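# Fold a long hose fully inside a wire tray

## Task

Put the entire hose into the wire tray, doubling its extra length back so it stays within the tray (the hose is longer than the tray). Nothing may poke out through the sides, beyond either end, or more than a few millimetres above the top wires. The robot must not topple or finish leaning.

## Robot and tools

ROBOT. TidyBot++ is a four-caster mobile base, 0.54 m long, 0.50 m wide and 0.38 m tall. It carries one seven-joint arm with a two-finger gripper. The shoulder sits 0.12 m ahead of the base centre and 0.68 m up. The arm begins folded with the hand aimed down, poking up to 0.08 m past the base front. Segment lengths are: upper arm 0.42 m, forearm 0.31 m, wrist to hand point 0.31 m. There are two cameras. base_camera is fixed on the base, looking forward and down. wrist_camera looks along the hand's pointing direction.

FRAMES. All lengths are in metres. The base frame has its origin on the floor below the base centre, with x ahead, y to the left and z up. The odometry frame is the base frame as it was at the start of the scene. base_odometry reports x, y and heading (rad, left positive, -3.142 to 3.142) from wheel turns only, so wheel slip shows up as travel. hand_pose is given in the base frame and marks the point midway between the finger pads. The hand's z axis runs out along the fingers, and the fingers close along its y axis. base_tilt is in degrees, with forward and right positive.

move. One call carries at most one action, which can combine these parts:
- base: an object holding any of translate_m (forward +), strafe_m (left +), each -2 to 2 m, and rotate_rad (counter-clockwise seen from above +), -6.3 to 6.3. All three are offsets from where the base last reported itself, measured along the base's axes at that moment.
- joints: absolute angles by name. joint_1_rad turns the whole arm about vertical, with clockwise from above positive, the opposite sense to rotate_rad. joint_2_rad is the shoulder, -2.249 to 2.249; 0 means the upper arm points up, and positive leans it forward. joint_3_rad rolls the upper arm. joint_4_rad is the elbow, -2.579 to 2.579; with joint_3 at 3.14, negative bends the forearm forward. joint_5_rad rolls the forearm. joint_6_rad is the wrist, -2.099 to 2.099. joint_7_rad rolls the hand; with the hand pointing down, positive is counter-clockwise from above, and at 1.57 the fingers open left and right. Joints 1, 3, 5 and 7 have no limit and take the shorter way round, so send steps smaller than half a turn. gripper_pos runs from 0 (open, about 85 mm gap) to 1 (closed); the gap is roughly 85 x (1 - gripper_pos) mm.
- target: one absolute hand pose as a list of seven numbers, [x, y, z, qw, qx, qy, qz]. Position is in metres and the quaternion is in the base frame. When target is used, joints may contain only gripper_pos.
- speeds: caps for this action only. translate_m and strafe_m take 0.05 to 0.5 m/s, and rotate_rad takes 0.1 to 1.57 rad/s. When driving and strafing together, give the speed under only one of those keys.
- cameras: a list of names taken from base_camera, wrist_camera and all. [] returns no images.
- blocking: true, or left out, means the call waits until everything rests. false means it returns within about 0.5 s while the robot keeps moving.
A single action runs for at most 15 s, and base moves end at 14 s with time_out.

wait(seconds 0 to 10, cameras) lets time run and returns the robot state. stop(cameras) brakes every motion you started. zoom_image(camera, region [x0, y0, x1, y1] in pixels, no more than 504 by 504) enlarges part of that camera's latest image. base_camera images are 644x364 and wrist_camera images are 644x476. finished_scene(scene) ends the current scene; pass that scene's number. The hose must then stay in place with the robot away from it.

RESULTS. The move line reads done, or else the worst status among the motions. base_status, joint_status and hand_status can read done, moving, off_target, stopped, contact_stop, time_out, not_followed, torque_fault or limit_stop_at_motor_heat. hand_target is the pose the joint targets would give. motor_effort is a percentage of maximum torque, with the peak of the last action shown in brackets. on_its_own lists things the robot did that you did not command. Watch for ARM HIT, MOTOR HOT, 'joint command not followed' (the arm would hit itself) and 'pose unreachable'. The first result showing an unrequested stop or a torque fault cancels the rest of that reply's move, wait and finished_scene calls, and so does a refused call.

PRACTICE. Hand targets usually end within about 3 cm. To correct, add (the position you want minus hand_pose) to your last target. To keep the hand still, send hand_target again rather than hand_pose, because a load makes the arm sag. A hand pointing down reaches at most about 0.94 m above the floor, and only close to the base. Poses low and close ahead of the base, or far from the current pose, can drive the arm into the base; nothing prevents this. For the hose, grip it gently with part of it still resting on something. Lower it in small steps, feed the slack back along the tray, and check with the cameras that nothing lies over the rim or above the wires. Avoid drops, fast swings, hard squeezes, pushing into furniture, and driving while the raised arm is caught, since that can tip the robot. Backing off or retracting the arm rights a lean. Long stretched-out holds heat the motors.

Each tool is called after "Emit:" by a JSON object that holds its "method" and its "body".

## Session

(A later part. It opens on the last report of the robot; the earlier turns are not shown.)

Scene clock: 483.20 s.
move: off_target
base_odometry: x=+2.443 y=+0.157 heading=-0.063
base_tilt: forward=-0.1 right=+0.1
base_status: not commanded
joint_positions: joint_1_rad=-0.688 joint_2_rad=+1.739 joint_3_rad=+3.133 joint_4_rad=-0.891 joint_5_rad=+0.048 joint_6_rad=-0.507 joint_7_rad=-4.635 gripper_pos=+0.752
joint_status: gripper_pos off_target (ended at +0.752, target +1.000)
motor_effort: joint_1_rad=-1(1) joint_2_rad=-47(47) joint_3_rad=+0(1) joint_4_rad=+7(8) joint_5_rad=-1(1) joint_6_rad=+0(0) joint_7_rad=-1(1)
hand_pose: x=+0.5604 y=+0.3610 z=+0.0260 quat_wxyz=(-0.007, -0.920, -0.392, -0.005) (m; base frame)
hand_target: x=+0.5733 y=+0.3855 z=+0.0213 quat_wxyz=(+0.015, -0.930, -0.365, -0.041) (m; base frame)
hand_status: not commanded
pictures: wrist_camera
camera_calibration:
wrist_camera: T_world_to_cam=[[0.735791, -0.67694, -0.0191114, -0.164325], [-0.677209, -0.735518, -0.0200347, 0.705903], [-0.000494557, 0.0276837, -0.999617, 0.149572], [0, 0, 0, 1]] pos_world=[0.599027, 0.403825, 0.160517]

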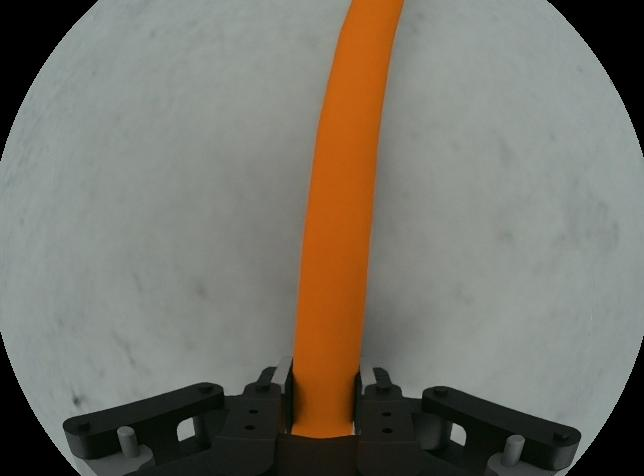

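Emit:
{"method": "move", "body": {"joints": {"joint_1_rad": -0.4, "joint_2_rad": 1.06, "joint_4_rad": -1.62, "joint_6_rad": -0.4, "joint_7_rad": 1.2}, "cameras": ["base_camera"]}}

Emit:
{"method": "move", "body": {"joints": {"joint_1_rad": -0.12, "joint_7_rad": 0.0}, "base": {"strafe_m": 0.95}, "speeds": {"strafe_m": 0.35}, "cameras": ["base_camera","wrist_camera"]}}

Scene clock: 505.27 s.
move: done
base_odometry: x=+2.443 y=+0.157 heading=-0.063
base_tilt: forward=-0.2 right=+0.2
base_status: not commanded
joint_positions: joint_1_rad=-0.421 joint_2_rad=+1.068 joint_3_rad=+3.133 joint_4_rad=-1.608 joint_5_rad=+0.048 joint_6_rad=-0.486 joint_7_rad=-5.019 gripper_pos=+0.752
joint_status: all done
motor_effort: joint_1_rad=+1(3) joint_2_rad=-44(52) joint_3_rad=+1(2) joint_4_rad=+8(9) joint_5_rad=-1(1) joint_6_rad=+1(2) joint_7_rad=-2(3)
hand_pose: x=+0.5788 y=+0.2048 z=+0.2926 quat_wxyz=(-0.011, -0.997, -0.080, +0.007) (m; base frame)
hand_target: x=+0.6028 y=+0.2070 z=+0.2954 quat_wxyz=(+0.012, -0.999, -0.015, -0.028) (m; base frame)
hand_status: not commanded
pictures: base_camera

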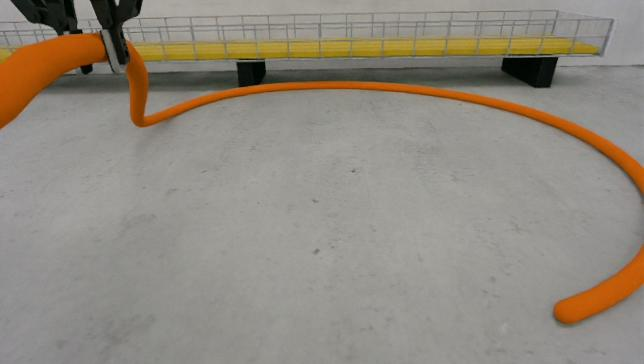

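Scene clock: 509.17 s.
move: done
base_odometry: x=+2.502 y=+1.105 heading=-0.063
base_tilt: forward=-0.1 right=+0.2
base_status: done
joint_positions: joint_1_rad=-0.130 joint_2_rad=+1.064 joint_3_rad=+3.133 joint_4_rad=-1.614 joint_5_rad=+0.048 joint_6_rad=-0.472 joint_7_rad=-6.223 gripper_pos=+0.752
joint_status: all done
motor_effort: joint_1_rad=+0(4) joint_2_rad=-43(46) joint_3_rad=+0(3) joint_4_rad=+6(10) joint_5_rad=-2(2) joint_6_rad=-1(2) joint_7_rad=-2(4)
hand_pose: x=+0.6207 y=+0.0649 z=+0.2935 quat_wxyz=(-0.008, -0.786, +0.619, -0.002) (m; base frame)
hand_target: x=+0.6412 y=+0.0653 z=+0.2954 quat_wxyz=(+0.024, -0.748, +0.663, -0.020) (m; base frame)
hand_status: not commanded
pictures: base_camera, wrist_camera
camera_calibration:
wrist_camera: T_world_to_cam=[[-0.966309, -0.256165, -0.0250071, 0.626872], [-0.255398, 0.966364, -0.0302014, 0.16496], [0.0319025, -0.0227971, -0.999231, 0.408297], [0, 0, 0, 1]] pos_world=[0.634857, 0.0104795, 0.428641]

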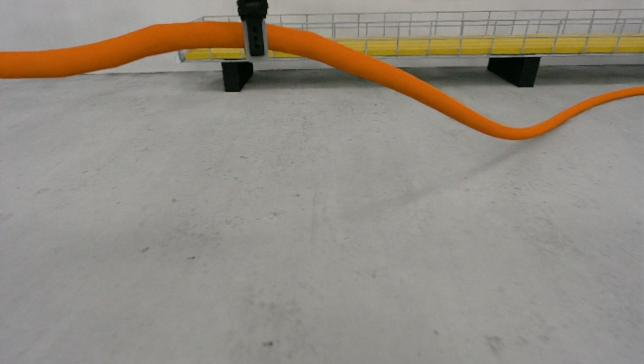

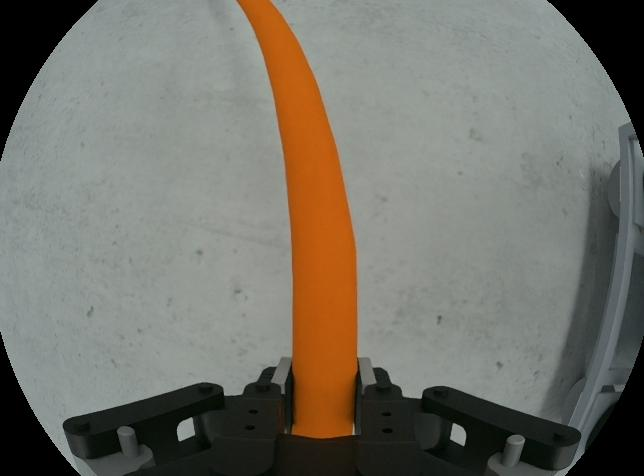

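Emit:
{"method": "move", "body": {"base": {"translate_m": 0.6}, "speeds": {"translate_m": 0.35}}}

Scene clock: 517.23 s.
move: done
base_odometry: x=+3.101 y=+1.067 heading=-0.062
base_tilt: forward=-0.1 right=+0.1
base_status: done
joint_positions: joint_1_rad=-0.130 joint_2_rad=+1.061 joint_3_rad=+3.133 joint_4_rad=-1.615 joint_5_rad=+0.047 joint_6_rad=-0.471 joint_7_rad=-6.227 gripper_pos=+0.752
joint_status: not commanded
motor_effort: joint_1_rad=+1(2) joint_2_rad=-43(45) joint_3_rad=+1(2) joint_4_rad=+7(9) joint_5_rad=+0(1) joint_6_rad=+0(1) joint_7_rad=-2(2)
hand_pose: x=+0.6214 y=+0.0651 z=+0.2949 quat_wxyz=(-0.007, -0.784, +0.621, -0.003) (m; base frame)
hand_target: x=+0.6412 y=+0.0653 z=+0.2954 quat_wxyz=(+0.024, -0.748, +0.663, -0.020) (m; base frame)
hand_status: not commanded
pictures: base_camera, wrist_camera
camera_calibration:
wrist_camera: T_world_to_cam=[[-0.96756, -0.251078, -0.0280528, 0.629068], [-0.250238, 0.967709, -0.030325, 0.161773], [0.0347609, -0.0223214, -0.999146, 0.407844], [0, 0, 0, 1]] pos_world=[0.634966, 0.0105, 0.430049]

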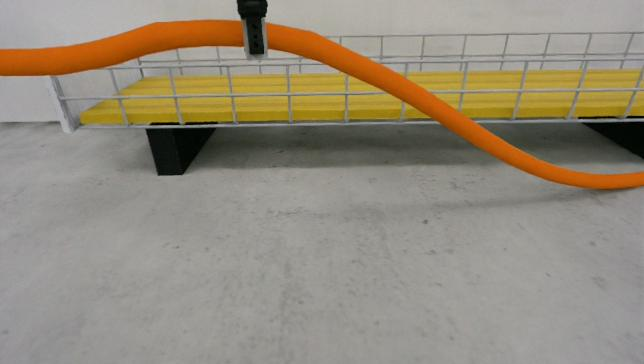

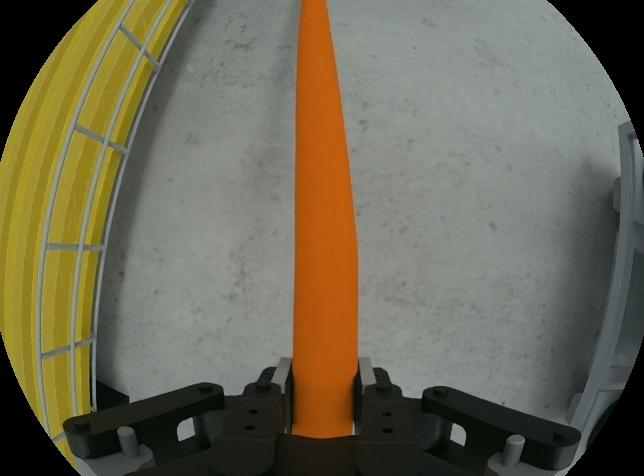

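Emit:
{"method": "move", "body": {"base": {"translate_m": 0.35, "strafe_m": 0.11}, "speeds": {"translate_m": 0.3}}}

Scene clock: 527.60 s.
move: done
base_odometry: x=+3.458 y=+1.155 heading=-0.063
base_tilt: forward=-0.2 right=+0.1
base_status: done
joint_positions: joint_1_rad=-0.116 joint_2_rad=+1.068 joint_3_rad=+3.139 joint_4_rad=-1.643 joint_5_rad=+0.042 joint_6_rad=-0.471 joint_7_rad=-6.247 gripper_pos=+0.752
joint_status: not commanded
motor_effort: joint_1_rad=-2(5) joint_2_rad=-44(49) joint_3_rad=-1(4) joint_4_rad=+10(14) joint_5_rad=+1(2) joint_6_rad=+3(6) joint_7_rad=+1(2)
hand_pose: x=+0.6039 y=+0.0535 z=+0.2881 quat_wxyz=(-0.020, -0.771, +0.636, +0.008) (m; base frame)
hand_target: x=+0.6412 y=+0.0653 z=+0.2954 quat_wxyz=(+0.024, -0.748, +0.663, -0.020) (m; base frame)
hand_status: not commanded
pictures: base_camera, wrist_camera
camera_calibration:
wrist_camera: T_world_to_cam=[[-0.977457, -0.211059, 0.00568088, 0.603074], [-0.211134, 0.977006, -0.029684, 0.144146], [0.000714826, -0.0302142, -0.999543, 0.422458], [0, 0, 0, 1]] pos_world=[0.619611, -0.000783507, 0.423118]

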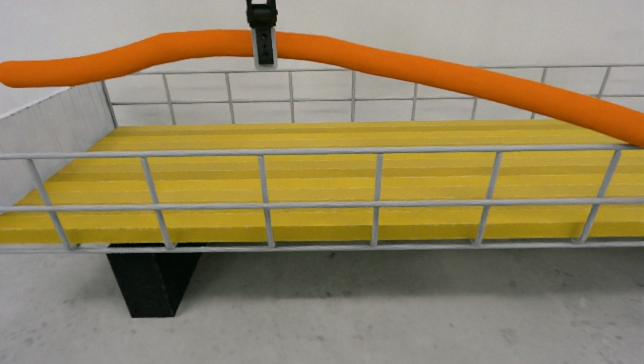

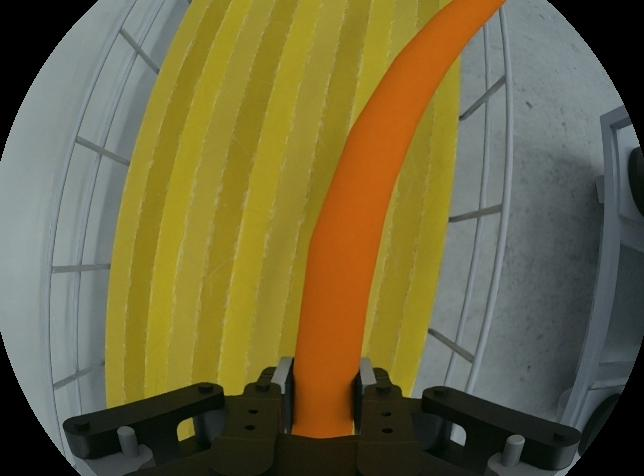

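Emit:
{"method": "move", "body": {"joints": {"joint_1_rad": -0.09, "joint_2_rad": 1.475, "joint_4_rad": -1.12, "joint_6_rad": -0.60, "joint_7_rad": -0.08}}}

Scene clock: 546.30 s.
move: done
base_odometry: x=+3.458 y=+1.155 heading=-0.063
base_tilt: forward=-0.1 right=+0.1
base_status: not commanded
joint_positions: joint_1_rad=-0.098 joint_2_rad=+1.440 joint_3_rad=+3.139 joint_4_rad=-1.156 joint_5_rad=+0.042 joint_6_rad=-0.544 joint_7_rad=-6.315 gripper_pos=+0.752
joint_status: all done
motor_effort: joint_1_rad=+0(4) joint_2_rad=-44(50) joint_3_rad=+0(3) joint_4_rad=+9(12) joint_5_rad=+1(1) joint_6_rad=+3(7) joint_7_rad=+0(2)
hand_pose: x=+0.6975 y=+0.0529 z=+0.1567 quat_wxyz=(-0.006, -0.742, +0.670, -0.008) (m; base frame)
hand_target: x=+0.6821 y=+0.0531 z=+0.1427 quat_wxyz=(-0.020, -0.710, +0.703, +0.018) (m; base frame)
hand_status: not commanded
pictures: base_camera, wrist_camera
camera_calibration:
wrist_camera: T_world_to_cam=[[-0.991635, -0.123886, -0.0362177, 0.707063], [-0.122598, 0.991808, -0.0358629, 0.0989787], [0.0403639, -0.0311227, -0.9987, 0.263301], [0, 0, 0, 1]] pos_world=[0.702655, -0.00237816, 0.292117]

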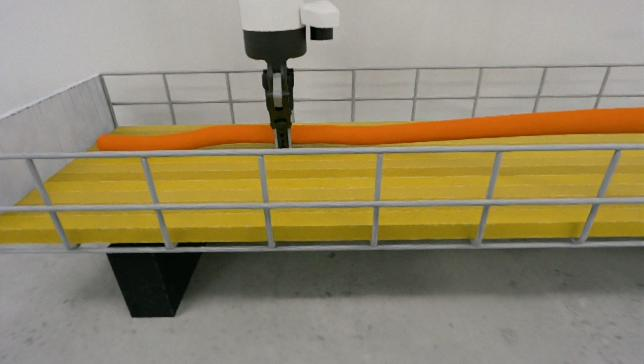

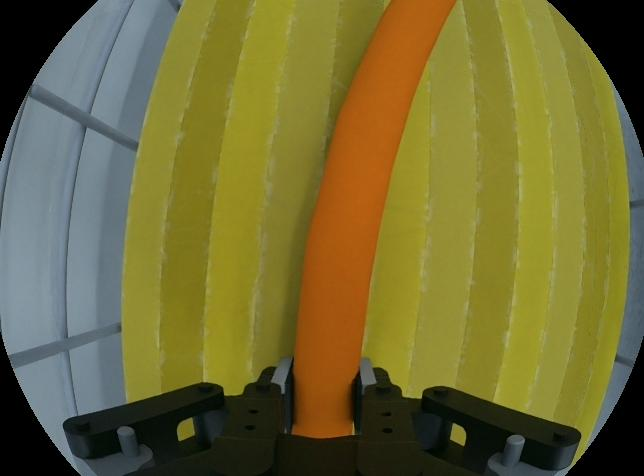

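Emit:
{"method": "move", "body": {"joints": {"gripper_pos": 0.45}, "cameras": []}}

Emit:
{"method": "move", "body": {"joints": {"joint_2_rad": 1.15, "joint_4_rad": -1.5, "joint_6_rad": -0.5}}}

Scene clock: 550.10 s.
move: done
base_odometry: x=+3.458 y=+1.155 heading=-0.063
base_tilt: forward=-0.2 right=+0.1
base_status: not commanded
joint_positions: joint_1_rad=-0.098 joint_2_rad=+1.448 joint_3_rad=+3.139 joint_4_rad=-1.145 joint_5_rad=+0.042 joint_6_rad=-0.545 joint_7_rad=-6.316 gripper_pos=+0.450
joint_status: all done
motor_effort: joint_1_rad=+0(1) joint_2_rad=-46(48) joint_3_rad=+0(1) joint_4_rad=+9(10) joint_5_rad=+0(1) joint_6_rad=+1(4) joint_7_rad=+0(1)
hand_pose: x=+0.6993 y=+0.0531 z=+0.1537 quat_wxyz=(-0.005, -0.742, +0.671, -0.008) (m; base frame)
hand_target: x=+0.6821 y=+0.0531 z=+0.1427 quat_wxyz=(-0.020, -0.710, +0.703, +0.018) (m; base frame)
hand_status: not commanded
pictures: none
No camera images: "cameras" was empty.

Scene clock: 551.63 s.
move: done
base_odometry: x=+3.458 y=+1.155 heading=-0.063
base_tilt: forward=-0.1 right=+0.2
base_status: not commanded
joint_positions: joint_1_rad=-0.098 joint_2_rad=+1.135 joint_3_rad=+3.139 joint_4_rad=-1.476 joint_5_rad=+0.042 joint_6_rad=-0.545 joint_7_rad=-6.316 gripper_pos=+0.450
joint_status: all done
motor_effort: joint_1_rad=+0(1) joint_2_rad=-44(51) joint_3_rad=+0(1) joint_4_rad=+7(9) joint_5_rad=+0(1) joint_6_rad=+0(2) joint_7_rad=-1(1)
hand_pose: x=+0.6528 y=+0.0485 z=+0.2769 quat_wxyz=(-0.012, -0.742, +0.670, -0.002) (m; base frame)
hand_target: x=+0.6465 y=+0.0499 z=+0.2653 quat_wxyz=(-0.003, -0.711, +0.703, +0.003) (m; base frame)
hand_status: not commanded
pictures: base_camera, wrist_camera
camera_calibration:
wrist_camera: T_world_to_cam=[[-0.992095, -0.123863, -0.0201525, 0.662362], [-0.123094, 0.991751, -0.035735, 0.102452], [0.0244125, -0.0329718, -0.999158, 0.395679], [0, 0, 0, 1]] pos_world=[0.660077, -0.00651892, 0.412356]

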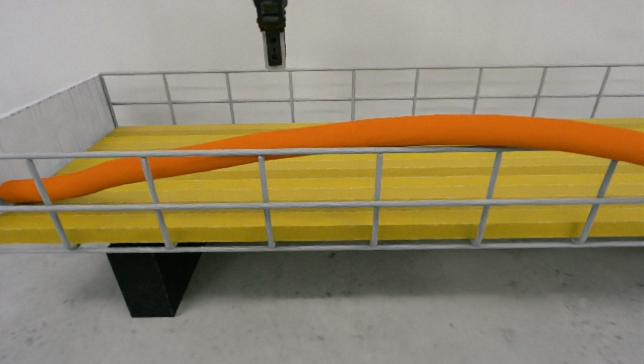

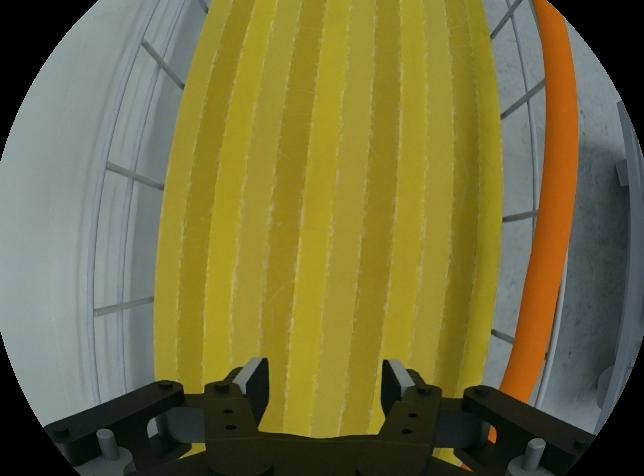

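Emit:
{"method": "wait", "body": {"seconds": 1}}

Scene clock: 556.67 s.
base_odometry: x=+3.458 y=+1.155 heading=-0.063
base_tilt: forward=-0.2 right=+0.2
base_status: not commanded
joint_positions: joint_1_rad=-0.098 joint_2_rad=+1.135 joint_3_rad=+3.139 joint_4_rad=-1.478 joint_5_rad=+0.042 joint_6_rad=-0.545 joint_7_rad=-6.316 gripper_pos=+0.450
joint_status: all done
motor_effort: joint_1_rad=+0(1) joint_2_rad=-44(51) joint_3_rad=+0(1) joint_4_rad=+7(9) joint_5_rad=+0(1) joint_6_rad=+0(2) joint_7_rad=-1(1)
hand_pose: x=+0.6521 y=+0.0485 z=+0.2768 quat_wxyz=(-0.012, -0.742, +0.670, -0.002) (m; base frame)
hand_target: x=+0.6465 y=+0.0499 z=+0.2653 quat_wxyz=(-0.003, -0.711, +0.703, +0.003) (m; base frame)
hand_status: not commanded
wait: 1.00 s; at rest from the start
pictures: base_camera, wrist_camera
camera_calibration:
wrist_camera: T_world_to_cam=[[-0.992118, -0.123868, -0.0189482, 0.661338], [-0.12314, 0.991747, -0.0357052, 0.10245], [0.0232146, -0.0330905, -0.999183, 0.396302], [0, 0, 0, 1]] pos_world=[0.659541, -0.00657153, 0.412168]

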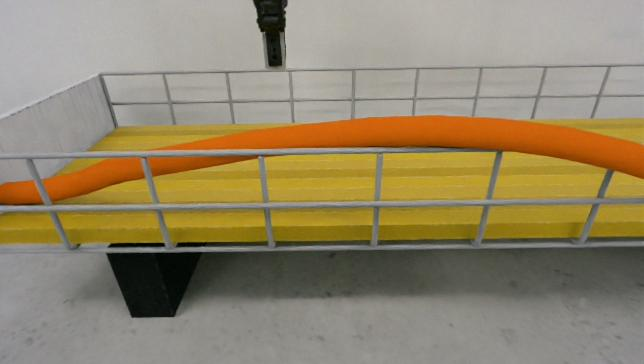

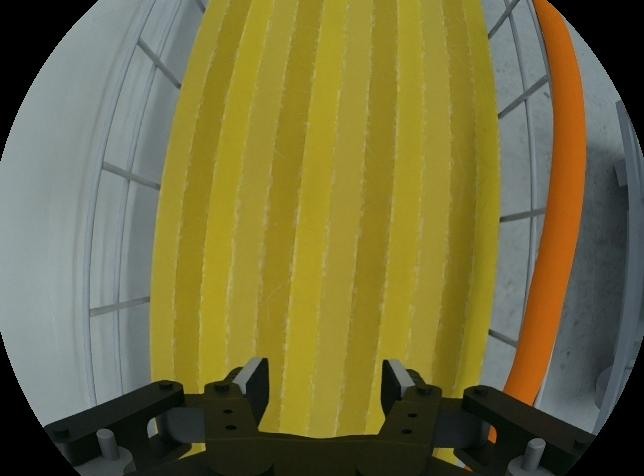

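Emit:
{"method": "move", "body": {"base": {"strafe_m": -0.4}, "joints": {"joint_1_rad": 0, "joint_2_rad": 0.5, "joint_4_rad": -2.2, "joint_6_rad": -0.36, "joint_7_rad": 0.0, "gripper_pos": 0.2}}}

Scene clock: 576.73 s.
move: done
base_odometry: x=+3.433 y=+0.756 heading=-0.062
base_tilt: forward=-0.1 right=+0.2
base_status: done
joint_positions: joint_1_rad=-0.006 joint_2_rad=+0.498 joint_3_rad=+3.140 joint_4_rad=-2.180 joint_5_rad=+0.042 joint_6_rad=-0.439 joint_7_rad=-6.316 gripper_pos=+0.200
joint_status: all done
motor_effort: joint_1_rad=-1(4) joint_2_rad=-26(46) joint_3_rad=+0(2) joint_4_rad=+6(8) joint_5_rad=+0(1) joint_6_rad=+0(2) joint_7_rad=-1(2)
hand_pose: x=+0.4686 y=-0.0017 z=+0.4593 quat_wxyz=(+0.003, -0.711, +0.703, -0.015) (m; base frame)
hand_target: x=+0.4804 y=+0.0020 z=+0.4566 quat_wxyz=(+0.029, -0.707, +0.706, -0.029) (m; base frame)
hand_status: not commanded
pictures: base_camera, wrist_camera
camera_calibration:
wrist_camera: T_world_to_cam=[[-0.997621, -0.0342548, -0.0598227, 0.498043], [-0.0321993, 0.998869, -0.0349927, 0.0932288], [0.0609537, -0.0329832, -0.997595, 0.562906], [0, 0, 0, 1]] pos_world=[0.465549, -0.0574965, 0.594609]

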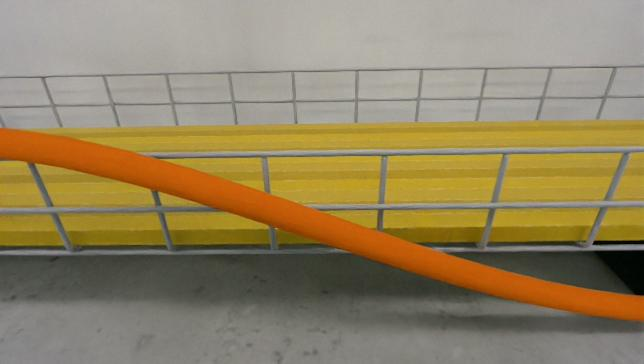

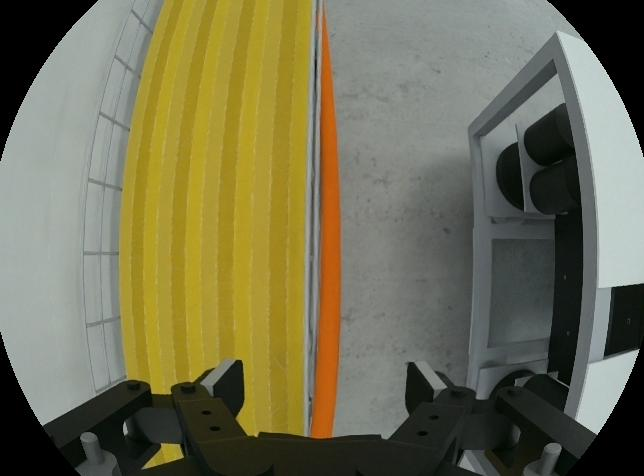

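Emit:
{"method": "move", "body": {"base": {"strafe_m": -0.45}}}

Scene clock: 606.87 s.
move: done
base_odometry: x=+3.405 y=+0.307 heading=-0.062
base_tilt: forward=-0.1 right=+0.1
base_status: done
joint_positions: joint_1_rad=+0.002 joint_2_rad=+0.497 joint_3_rad=+3.141 joint_4_rad=-2.180 joint_5_rad=+0.042 joint_6_rad=-0.438 joint_7_rad=-6.316 gripper_pos=+0.200
joint_status: not commanded
motor_effort: joint_1_rad=+0(2) joint_2_rad=-26(27) joint_3_rad=+0(1) joint_4_rad=+6(7) joint_5_rad=+0(1) joint_6_rad=+0(0) joint_7_rad=-1(1)
hand_pose: x=+0.4690 y=-0.0046 z=+0.4594 quat_wxyz=(+0.003, -0.708, +0.706, -0.016) (m; base frame)
hand_target: x=+0.4804 y=+0.0020 z=+0.4566 quat_wxyz=(+0.029, -0.707, +0.706, -0.029) (m; base frame)
hand_status: not commanded
pictures: base_camera, wrist_camera
camera_calibration:
wrist_camera: T_world_to_cam=[[-0.997769, -0.0261543, -0.0614272, 0.499249], [-0.0240306, 0.999096, -0.0350607, 0.0922927], [0.0622887, -0.0335063, -0.997496, 0.562157], [0, 0, 0, 1]] pos_world=[0.465337, -0.060316, 0.594653]

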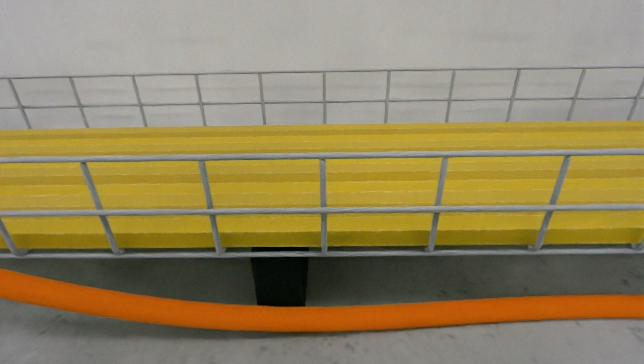

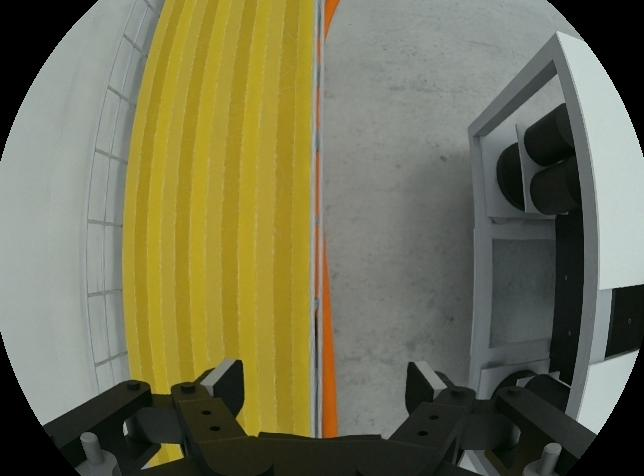

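Emit:
{"method": "move", "body": {"base": {"strafe_m": -0.35}}}

Scene clock: 613.73 s.
move: done
base_odometry: x=+3.384 y=-0.043 heading=-0.061
base_tilt: forward=-0.2 right=+0.2
base_status: done
joint_positions: joint_1_rad=+0.005 joint_2_rad=+0.497 joint_3_rad=+3.141 joint_4_rad=-2.180 joint_5_rad=+0.042 joint_6_rad=-0.437 joint_7_rad=-6.316 gripper_pos=+0.200
joint_status: not commanded
motor_effort: joint_1_rad=+0(3) joint_2_rad=-27(28) joint_3_rad=+0(1) joint_4_rad=+6(8) joint_5_rad=+0(1) joint_6_rad=+0(1) joint_7_rad=-1(1)
hand_pose: x=+0.4692 y=-0.0056 z=+0.4594 quat_wxyz=(+0.004, -0.707, +0.707, -0.016) (m; base frame)
hand_target: x=+0.4804 y=+0.0020 z=+0.4566 quat_wxyz=(+0.029, -0.707, +0.706, -0.029) (m; base frame)
hand_status: not commanded
pictures: base_camera, wrist_camera
camera_calibration:
wrist_camera: T_world_to_cam=[[-0.997799, -0.0234457, -0.062027, 0.499665], [-0.0212903, 0.999154, -0.035184, 0.0920472], [0.0627994, -0.033786, -0.997454, 0.561918], [0, 0, 0, 1]] pos_world=[0.465237, -0.0612694, 0.594719]

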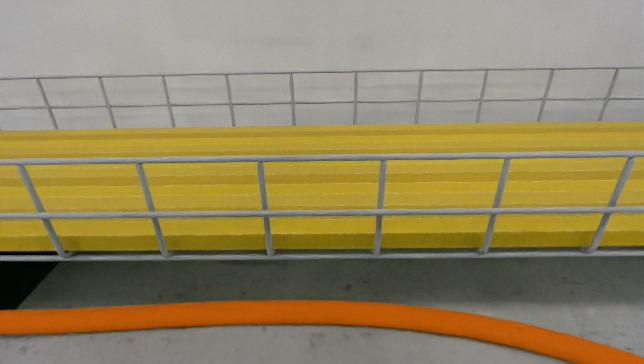

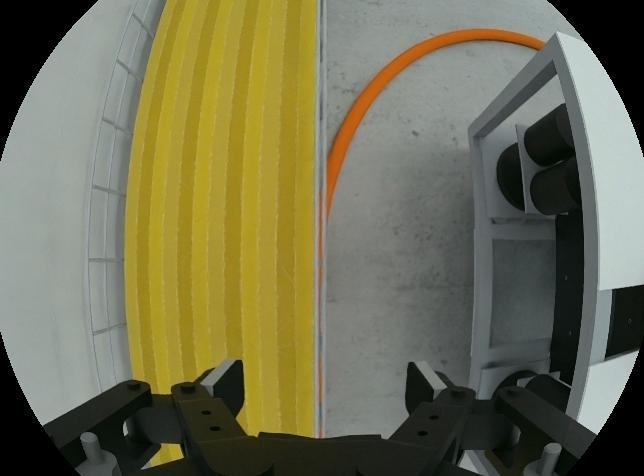

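Emit:
{"method": "move", "body": {"joints": {"joint_1_rad": 0.975, "joint_7_rad": 0.285, "gripper_pos": 0.3}, "cameras": []}}

Emit:
{"method": "move", "body": {"joints": {"joint_2_rad": 1.26, "joint_4_rad": -1.63, "joint_6_rad": -0.165}}}

Scene clock: 632.23 s.
move: done
base_odometry: x=+3.384 y=-0.043 heading=-0.061
base_tilt: forward=-0.2 right=+0.2
base_status: not commanded
joint_positions: joint_1_rad=+0.965 joint_2_rad=+0.497 joint_3_rad=+3.141 joint_4_rad=-2.180 joint_5_rad=+0.042 joint_6_rad=-0.437 joint_7_rad=-6.052 gripper_pos=+0.300
joint_status: all done
motor_effort: joint_1_rad=-1(2) joint_2_rad=-26(27) joint_3_rad=+0(1) joint_4_rad=+7(7) joint_5_rad=+0(1) joint_6_rad=+0(0) joint_7_rad=-1(2)
hand_pose: x=+0.3153 y=-0.2902 z=+0.4594 quat_wxyz=(-0.006, -0.424, +0.906, -0.015) (m; base frame)
hand_target: x=+0.3235 y=-0.2980 z=+0.4566 quat_wxyz=(+0.007, -0.427, +0.904, -0.040) (m; base frame)
hand_status: not commanded
pictures: none
No camera images: "cameras" was empty.

Scene clock: 634.27 s.
move: done
base_odometry: x=+3.384 y=-0.043 heading=-0.061
base_tilt: forward=-0.2 right=+0.2
base_status: not commanded
joint_positions: joint_1_rad=+0.965 joint_2_rad=+1.242 joint_3_rad=+3.141 joint_4_rad=-1.654 joint_5_rad=+0.042 joint_6_rad=-0.245 joint_7_rad=-6.050 gripper_pos=+0.300
joint_status: all done
motor_effort: joint_1_rad=+0(1) joint_2_rad=-41(43) joint_3_rad=-1(1) joint_4_rad=+3(7) joint_5_rad=+0(1) joint_6_rad=+0(1) joint_7_rad=-1(2)
hand_pose: x=+0.3881 y=-0.3909 z=+0.2014 quat_wxyz=(-0.005, -0.426, +0.905, -0.001) (m; base frame)
hand_target: x=+0.4048 y=-0.4173 z=+0.1959 quat_wxyz=(+0.007, -0.426, +0.904, -0.043) (m; base frame)
hand_status: not commanded
pictures: base_camera, wrist_camera
camera_calibration:
wrist_camera: T_world_to_cam=[[-0.784085, 0.619822, -0.03211, 0.556246], [0.620589, 0.783698, -0.0262072, 0.131087], [0.00892076, -0.0404758, -0.999141, 0.315278], [0, 0, 0, 1]] pos_world=[0.351981, -0.434745, 0.336304]

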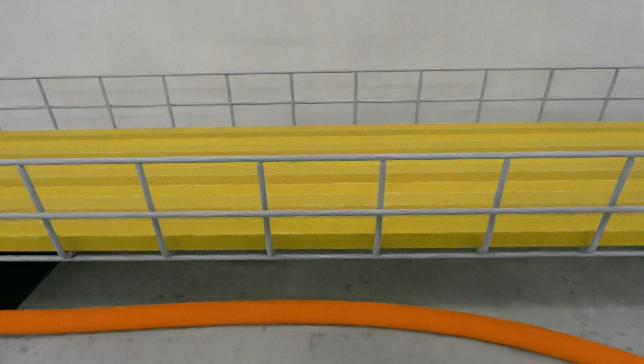

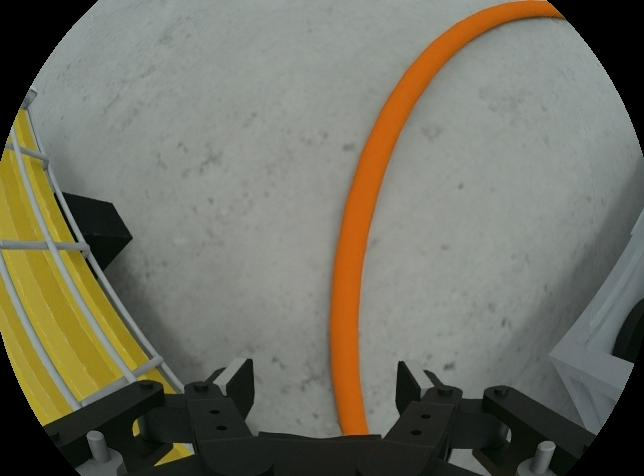

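Emit:
{"method": "move", "body": {"joints": {"joint_1_rad": 0.988, "joint_2_rad": 1.662, "joint_4_rad": -1.328, "joint_6_rad": -0.07, "joint_7_rad": 0.31}, "cameras": ["wrist_camera"]}}

Emit:
{"method": "move", "body": {"joints": {"gripper_pos": 1}, "cameras": ["wrist_camera"]}}

Scene clock: 648.60 s.
move: done
base_odometry: x=+3.384 y=-0.043 heading=-0.061
base_tilt: forward=-0.2 right=+0.2
base_status: not commanded
joint_positions: joint_1_rad=+0.975 joint_2_rad=+1.647 joint_3_rad=+3.141 joint_4_rad=-1.350 joint_5_rad=+0.042 joint_6_rad=-0.149 joint_7_rad=-6.026 gripper_pos=+0.300
joint_status: all done
motor_effort: joint_1_rad=+0(2) joint_2_rad=-41(44) joint_3_rad=+0(1) joint_4_rad=+2(4) joint_5_rad=+0(1) joint_6_rad=+0(1) joint_7_rad=-1(1)
hand_pose: x=+0.3791 y=-0.3837 z=+0.0274 quat_wxyz=(-0.003, -0.433, +0.901, +0.002) (m; base frame)
hand_target: x=+0.3916 y=-0.4094 z=+0.0225 quat_wxyz=(+0.006, -0.431, +0.901, -0.040) (m; base frame)
hand_status: not commanded
pictures: wrist_camera
camera_calibration:
wrist_camera: T_world_to_cam=[[-0.793527, 0.607832, -0.0292492, 0.538031], [0.608446, 0.793317, -0.0210296, 0.134626], [0.0104214, -0.0344841, -0.999351, 0.143525], [0, 0, 0, 1]] pos_world=[0.343534, -0.428884, 0.162]

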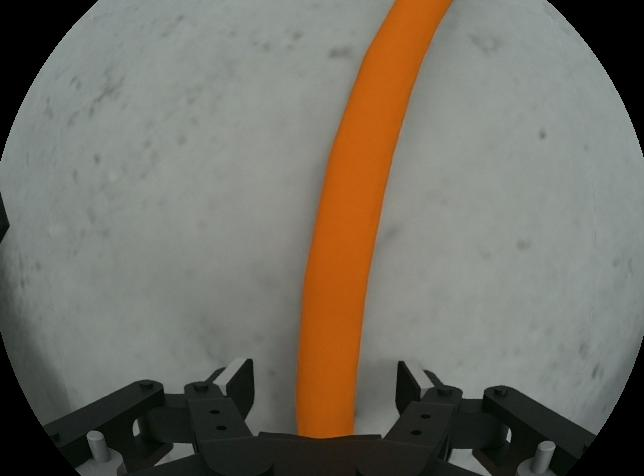

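Scene clock: 649.53 s.
move: off_target
base_odometry: x=+3.384 y=-0.043 heading=-0.061
base_tilt: forward=-0.2 right=+0.2
base_status: not commanded
joint_positions: joint_1_rad=+0.975 joint_2_rad=+1.646 joint_3_rad=+3.141 joint_4_rad=-1.350 joint_5_rad=+0.042 joint_6_rad=-0.148 joint_7_rad=-6.025 gripper_pos=+0.766
joint_status: gripper_pos off_target (ended at +0.766, target +1.000)
motor_effort: joint_1_rad=+0(1) joint_2_rad=-40(42) joint_3_rad=+0(1) joint_4_rad=+3(4) joint_5_rad=+0(1) joint_6_rad=+1(3) joint_7_rad=-1(1)
hand_pose: x=+0.3795 y=-0.3846 z=+0.0280 quat_wxyz=(-0.003, -0.433, +0.902, +0.001) (m; base frame)
hand_target: x=+0.3916 y=-0.4094 z=+0.0225 quat_wxyz=(+0.006, -0.431, +0.901, -0.040) (m; base frame)
hand_status: not commanded
pictures: wrist_camera
camera_calibration:
wrist_camera: T_world_to_cam=[[-0.793362, 0.607973, -0.0307392, 0.538914], [0.608645, 0.793151, -0.0215036, 0.134984], [0.0113072, -0.0357694, -0.999296, 0.143247], [0, 0, 0, 1]] pos_world=[0.343777, -0.429584, 0.162615]

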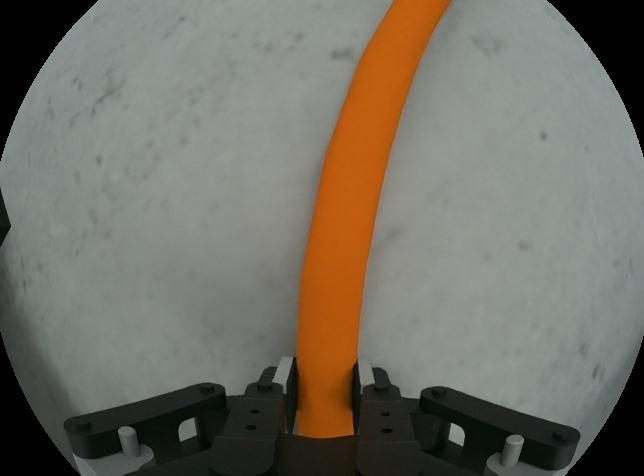

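Emit:
{"method": "move", "body": {"joints": {"joint_2_rad": 0.6, "joint_4_rad": -1.74, "joint_6_rad": -0.8}, "cameras": ["base_camera", "wrist_camera"]}}

Scene clock: 667.73 s.
move: done
base_odometry: x=+3.384 y=-0.043 heading=-0.061
base_tilt: forward=-0.1 right=+0.3
base_status: not commanded
joint_positions: joint_1_rad=+0.988 joint_2_rad=+0.612 joint_3_rad=+3.146 joint_4_rad=-1.731 joint_5_rad=+0.042 joint_6_rad=-0.719 joint_7_rad=-6.016 gripper_pos=+0.766
joint_status: all done
motor_effort: joint_1_rad=-1(3) joint_2_rad=-39(55) joint_3_rad=+0(4) joint_4_rad=+13(14) joint_5_rad=-1(3) joint_6_rad=+1(4) joint_7_rad=-1(2)
hand_pose: x=+0.3820 y=-0.4156 z=+0.4966 quat_wxyz=(-0.009, -0.424, +0.904, -0.042) (m; base frame)
hand_target: x=+0.3761 y=-0.3862 z=+0.4991 quat_wxyz=(+0.001, -0.432, +0.902, -0.001) (m; base frame)
hand_status: not commanded
pictures: base_camera, wrist_camera
camera_calibration:
wrist_camera: T_world_to_cam=[[-0.781021, 0.616276, -0.101044, 0.607812], [0.623506, 0.778645, -0.0703773, 0.180767], [0.0353053, -0.117967, -0.99239, 0.563626], [0, 0, 0, 1]] pos_world=[0.342106, -0.448844, 0.633474]

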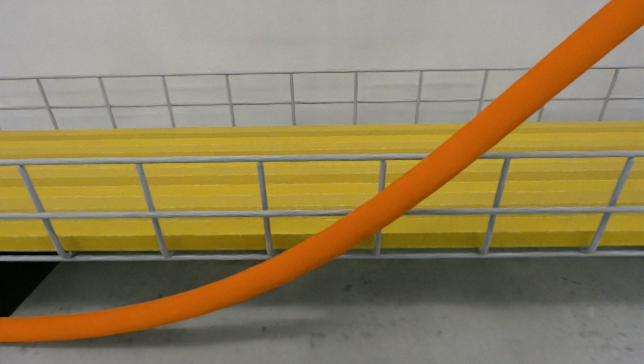

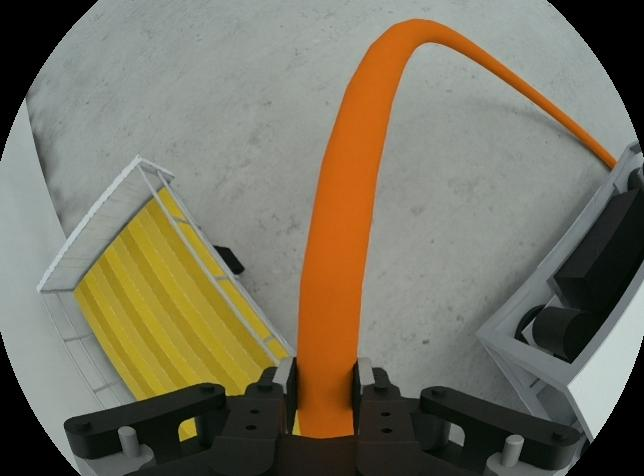

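Emit:
{"method": "move", "body": {"joints": {"joint_1_rad": 0.6, "joint_2_rad": 0.8, "joint_4_rad": -1.3, "joint_6_rad": -1.0, "joint_7_rad": 0.45}, "base": {"strafe_m": -0.3}, "speeds": {"strafe_m": 0.25}}}

Scene clock: 676.27 s.
move: time_out
base_odometry: x=+3.365 y=-0.340 heading=-0.064
base_tilt: forward=-0.1 right=+0.2
base_status: strafe_m time_out (by the wheels' count: -0.298 of -0.300)
joint_positions: joint_1_rad=+0.600 joint_2_rad=+0.807 joint_3_rad=+3.144 joint_4_rad=-1.334 joint_5_rad=+0.022 joint_6_rad=-0.971 joint_7_rad=-5.877 gripper_pos=+0.766
joint_status: all done
motor_effort: joint_1_rad=+0(10) joint_2_rad=-48(58) joint_3_rad=+1(6) joint_4_rad=+16(24) joint_5_rad=+0(5) joint_6_rad=+1(8) joint_7_rad=-1(3)
hand_pose: x=+0.5928 y=-0.3308 z=+0.4922 quat_wxyz=(-0.006, -0.640, +0.768, -0.017) (m; base frame)
hand_target: x=+0.6040 y=-0.3291 z=+0.5052 quat_wxyz=(+0.006, -0.652, +0.758, -0.020) (m; base frame)
hand_status: not commanded
pictures: base_camera, wrist_camera
camera_calibration:
wrist_camera: T_world_to_cam=[[-0.985928, 0.158528, -0.053049, 0.666132], [0.161077, 0.985783, -0.0478052, 0.31443], [0.0447163, -0.0556774, -0.997447, 0.579337], [0, 0, 0, 1]] pos_world=[0.580205, -0.383305, 0.628227]

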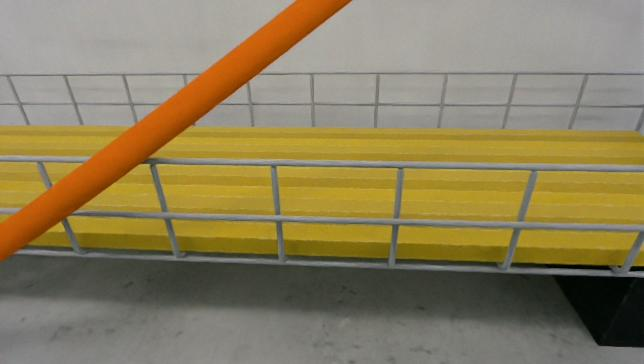

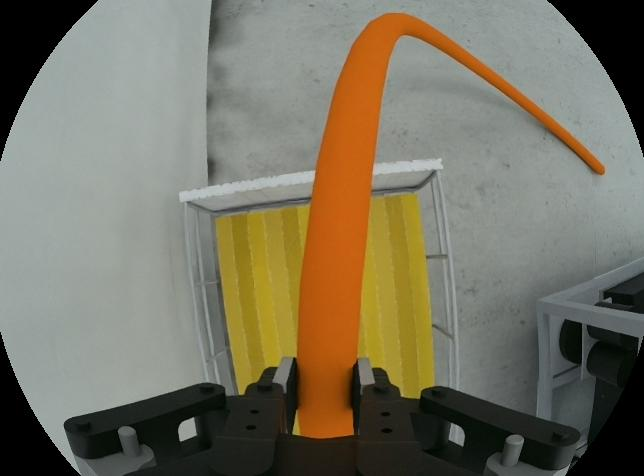

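Emit:
{"method": "move", "body": {"joints": {"joint_1_rad": 0.42, "joint_2_rad": 1.09, "joint_4_rad": -1.05, "joint_6_rad": -1.0, "joint_7_rad": 0.42}, "cameras": []}}

Emit:
{"method": "move", "body": {"joints": {"joint_2_rad": 1.545, "joint_4_rad": -0.84, "joint_6_rad": -0.67}}}

Scene clock: 698.67 s.
move: done
base_odometry: x=+3.365 y=-0.340 heading=-0.064
base_tilt: forward=-0.1 right=+0.1
base_status: not commanded
joint_positions: joint_1_rad=+0.430 joint_2_rad=+1.089 joint_3_rad=+3.144 joint_4_rad=-1.085 joint_5_rad=+0.022 joint_6_rad=-0.971 joint_7_rad=-5.877 gripper_pos=+0.766
joint_status: all done
motor_effort: joint_1_rad=-2(5) joint_2_rad=-51(55) joint_3_rad=-1(3) joint_4_rad=+15(17) joint_5_rad=-1(2) joint_6_rad=+1(2) joint_7_rad=-1(2)
hand_pose: x=+0.6899 y=-0.2679 z=+0.3872 quat_wxyz=(-0.010, -0.703, +0.711, -0.002) (m; base frame)
hand_target: x=+0.7028 y=-0.2583 z=+0.3957 quat_wxyz=(+0.001, -0.707, +0.707, +0.000) (m; base frame)
hand_status: not commanded
pictures: none
No camera images: "cameras" was empty.

Scene clock: 700.33 s.
move: off_target
base_odometry: x=+3.365 y=-0.340 heading=-0.064
base_tilt: forward=-0.2 right=+0.2
base_status: not commanded
joint_positions: joint_1_rad=+0.430 joint_2_rad=+1.492 joint_3_rad=+3.149 joint_4_rad=-0.855 joint_5_rad=+0.022 joint_6_rad=-0.752 joint_7_rad=-5.877 gripper_pos=+0.766
joint_status: joint_2_rad off_target (ended at +1.492, target +1.545); the others done
motor_effort: joint_1_rad=-2(5) joint_2_rad=-45(53) joint_3_rad=-2(5) joint_4_rad=+10(16) joint_5_rad=-2(4) joint_6_rad=+0(2) joint_7_rad=-1(2)
hand_pose: x=+0.7133 y=-0.2804 z=+0.1839 quat_wxyz=(-0.003, -0.704, +0.710, -0.024) (m; base frame)
hand_target: x=+0.7256 y=-0.2685 z=+0.1540 quat_wxyz=(+0.016, -0.706, +0.706, -0.040) (m; base frame)
hand_status: not commanded
pictures: base_camera, wrist_camera
camera_calibration:
wrist_camera: T_world_to_cam=[[-0.997847, -0.0156439, -0.0636995, 0.722198], [-0.0121275, 0.998401, -0.0552204, 0.359118], [0.0644615, -0.054329, -0.99644, 0.255302], [0, 0, 0, 1]] pos_world=[0.708541, -0.333376, 0.320227]

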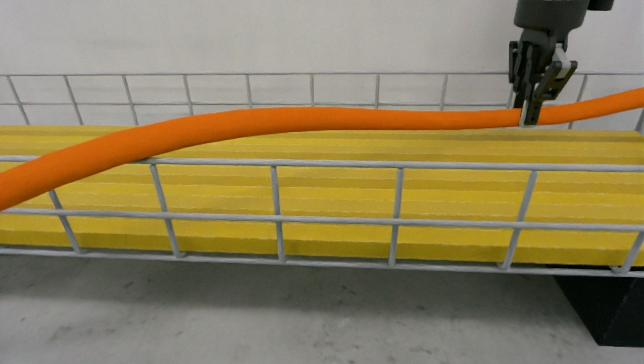

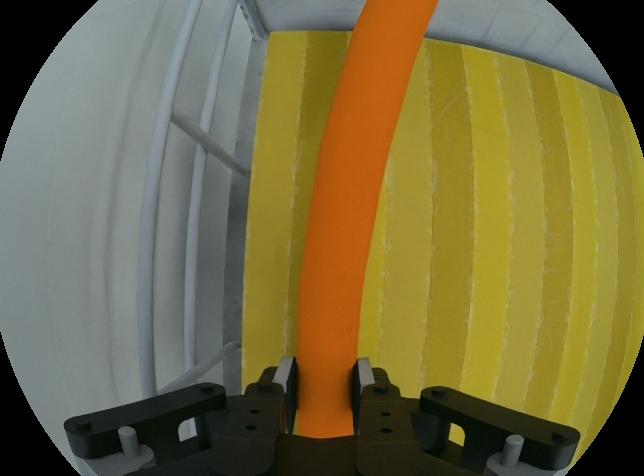

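Emit:
{"method": "move", "body": {"joints": {"gripper_pos": 0.45}, "cameras": []}}

Emit:
{"method": "move", "body": {"joints": {"joint_2_rad": 0.95, "joint_4_rad": -1.3, "joint_6_rad": -0.97}}}

Scene clock: 712.93 s.
move: done
base_odometry: x=+3.365 y=-0.340 heading=-0.064
base_tilt: forward=-0.2 right=+0.2
base_status: not commanded
joint_positions: joint_1_rad=+0.432 joint_2_rad=+1.516 joint_3_rad=+3.149 joint_4_rad=-0.854 joint_5_rad=+0.022 joint_6_rad=-0.740 joint_7_rad=-5.877 gripper_pos=+0.450
joint_status: all done
motor_effort: joint_1_rad=-3(7) joint_2_rad=-49(51) joint_3_rad=-1(5) joint_4_rad=+11(16) joint_5_rad=-1(2) joint_6_rad=+1(8) joint_7_rad=+0(1)
hand_pose: x=+0.7054 y=-0.2785 z=+0.1681 quat_wxyz=(-0.005, -0.703, +0.710, -0.019) (m; base frame)
hand_target: x=+0.7256 y=-0.2685 z=+0.1540 quat_wxyz=(+0.016, -0.706, +0.706, -0.040) (m; base frame)
hand_status: not commanded
pictures: none
No camera images: "cameras" was empty.

Scene clock: 714.93 s.
move: done
base_odometry: x=+3.365 y=-0.340 heading=-0.064
base_tilt: forward=-0.1 right=+0.3
base_status: not commanded
joint_positions: joint_1_rad=+0.431 joint_2_rad=+0.935 joint_3_rad=+3.149 joint_4_rad=-1.279 joint_5_rad=+0.022 joint_6_rad=-0.890 joint_7_rad=-5.877 gripper_pos=+0.450
joint_status: all done
motor_effort: joint_1_rad=+0(3) joint_2_rad=-46(56) joint_3_rad=+0(2) joint_4_rad=+12(14) joint_5_rad=+0(1) joint_6_rad=+0(3) joint_7_rad=-1(1)
hand_pose: x=+0.6624 y=-0.2588 z=+0.4321 quat_wxyz=(-0.004, -0.702, +0.712, -0.022) (m; base frame)
hand_target: x=+0.6335 y=-0.2273 z=+0.4188 quat_wxyz=(-0.013, -0.707, +0.706, +0.037) (m; base frame)
hand_status: not commanded
pictures: base_camera, wrist_camera
camera_calibration:
wrist_camera: T_world_to_cam=[[-0.998219, -0.00840535, -0.0590549, 0.687748], [-0.00522233, 0.998535, -0.0538484, 0.345443], [0.0594211, -0.0534441, -0.996801, 0.510853], [0, 0, 0, 1]] pos_world=[0.657971, -0.311855, 0.568436]

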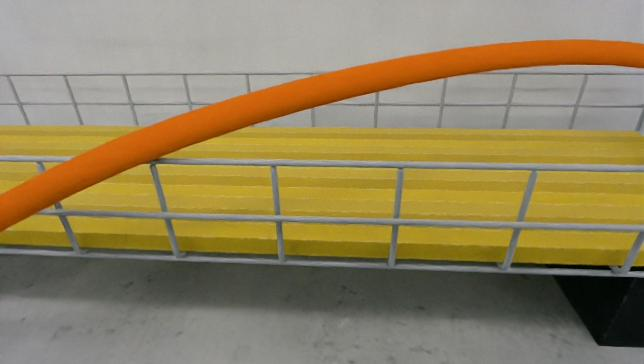

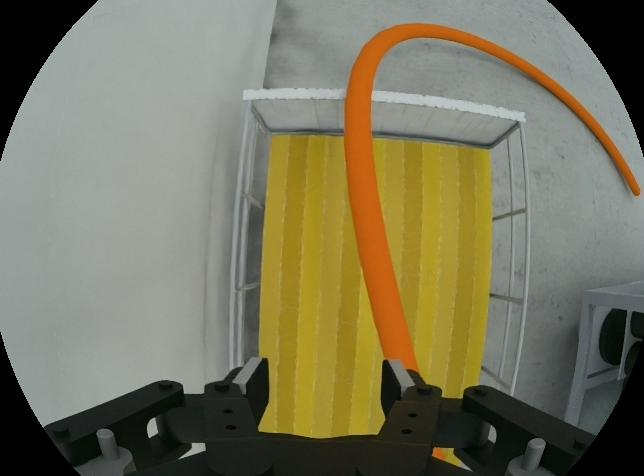

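Emit:
{"method": "move", "body": {"joints": {"joint_1_rad": 0, "joint_2_rad": 0.5, "joint_4_rad": -2.2, "joint_6_rad": -0.36, "joint_7_rad": 0.0}, "base": {"strafe_m": 0.6}}}

Scene clock: 721.47 s.
move: done
base_odometry: x=+3.403 y=+0.259 heading=-0.062
base_tilt: forward=-0.2 right=+0.1
base_status: done
joint_positions: joint_1_rad=+0.006 joint_2_rad=+0.500 joint_3_rad=+3.145 joint_4_rad=-2.179 joint_5_rad=+0.022 joint_6_rad=-0.440 joint_7_rad=-6.231 gripper_pos=+0.450
joint_status: all done
motor_effort: joint_1_rad=-1(6) joint_2_rad=-26(46) joint_3_rad=+0(2) joint_4_rad=+6(13) joint_5_rad=+0(1) joint_6_rad=+0(1) joint_7_rad=+0(2)
hand_pose: x=+0.4683 y=-0.0049 z=+0.4587 quat_wxyz=(+0.004, -0.729, +0.684, -0.012) (m; base frame)
hand_target: x=+0.4804 y=+0.0020 z=+0.4566 quat_wxyz=(+0.029, -0.707, +0.706, -0.029) (m; base frame)
hand_status: not commanded
pictures: base_camera, wrist_camera
camera_calibration:
wrist_camera: T_world_to_cam=[[-0.994639, -0.0862271, -0.0570795, 0.494707], [-0.0846109, 0.995958, -0.0301556, 0.118657], [0.059449, -0.0251644, -0.997914, 0.563064], [0, 0, 0, 1]] pos_world=[0.468621, -0.0613515, 0.593705]

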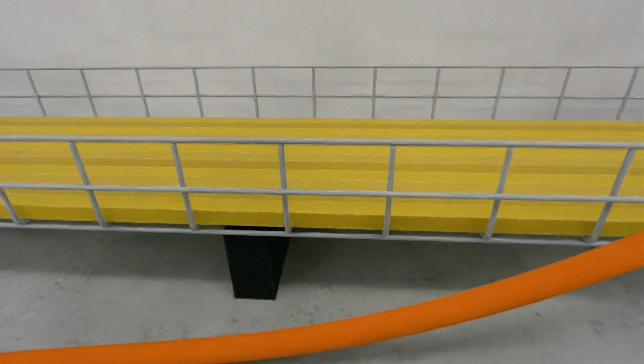

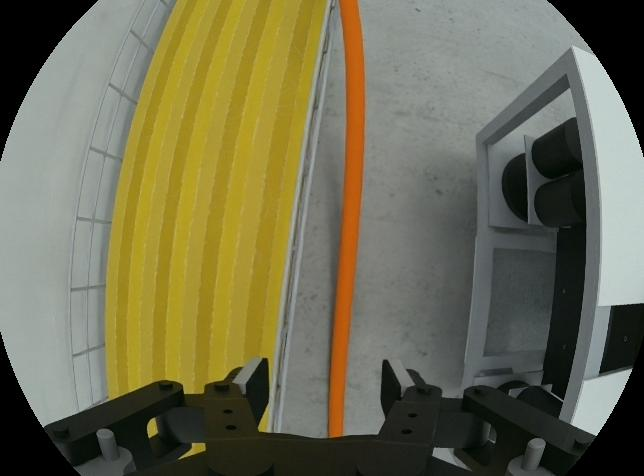

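Emit:
{"method": "move", "body": {"base": {"strafe_m": 0.35}}}

Scene clock: 725.20 s.
move: done
base_odometry: x=+3.425 y=+0.608 heading=-0.061
base_tilt: forward=-0.2 right=+0.1
base_status: done
joint_positions: joint_1_rad=-0.003 joint_2_rad=+0.500 joint_3_rad=+3.143 joint_4_rad=-2.179 joint_5_rad=+0.022 joint_6_rad=-0.438 joint_7_rad=-6.231 gripper_pos=+0.450
joint_status: not commanded
motor_effort: joint_1_rad=-1(3) joint_2_rad=-26(27) joint_3_rad=+0(2) joint_4_rad=+6(7) joint_5_rad=+0(1) joint_6_rad=+0(0) joint_7_rad=-1(1)
hand_pose: x=+0.4688 y=-0.0012 z=+0.4587 quat_wxyz=(+0.005, -0.732, +0.681, -0.013) (m; base frame)
hand_target: x=+0.4804 y=+0.0020 z=+0.4566 quat_wxyz=(+0.029, -0.707, +0.706, -0.029) (m; base frame)
hand_status: not commanded
pictures: base_camera, wrist_camera
camera_calibration:
wrist_camera: T_world_to_cam=[[-0.993714, -0.0953084, -0.0587204, 0.495814], [-0.0937147, 0.995167, -0.0293278, 0.118945], [0.0612317, -0.0236405, -0.997844, 0.562277], [0, 0, 0, 1]] pos_world=[0.469416, -0.057822, 0.593667]

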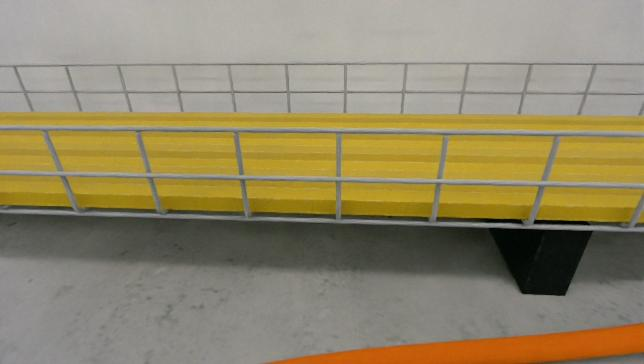

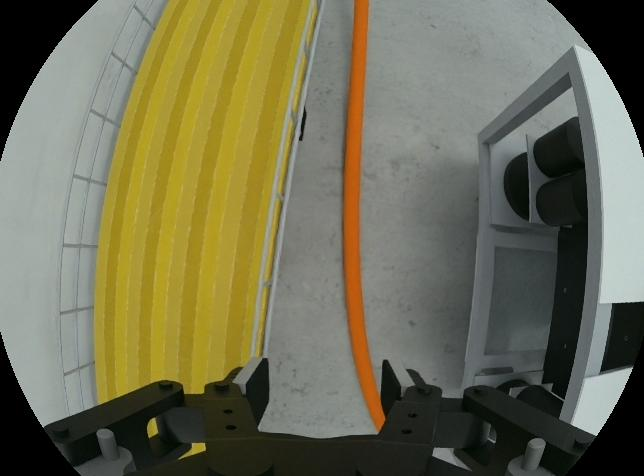

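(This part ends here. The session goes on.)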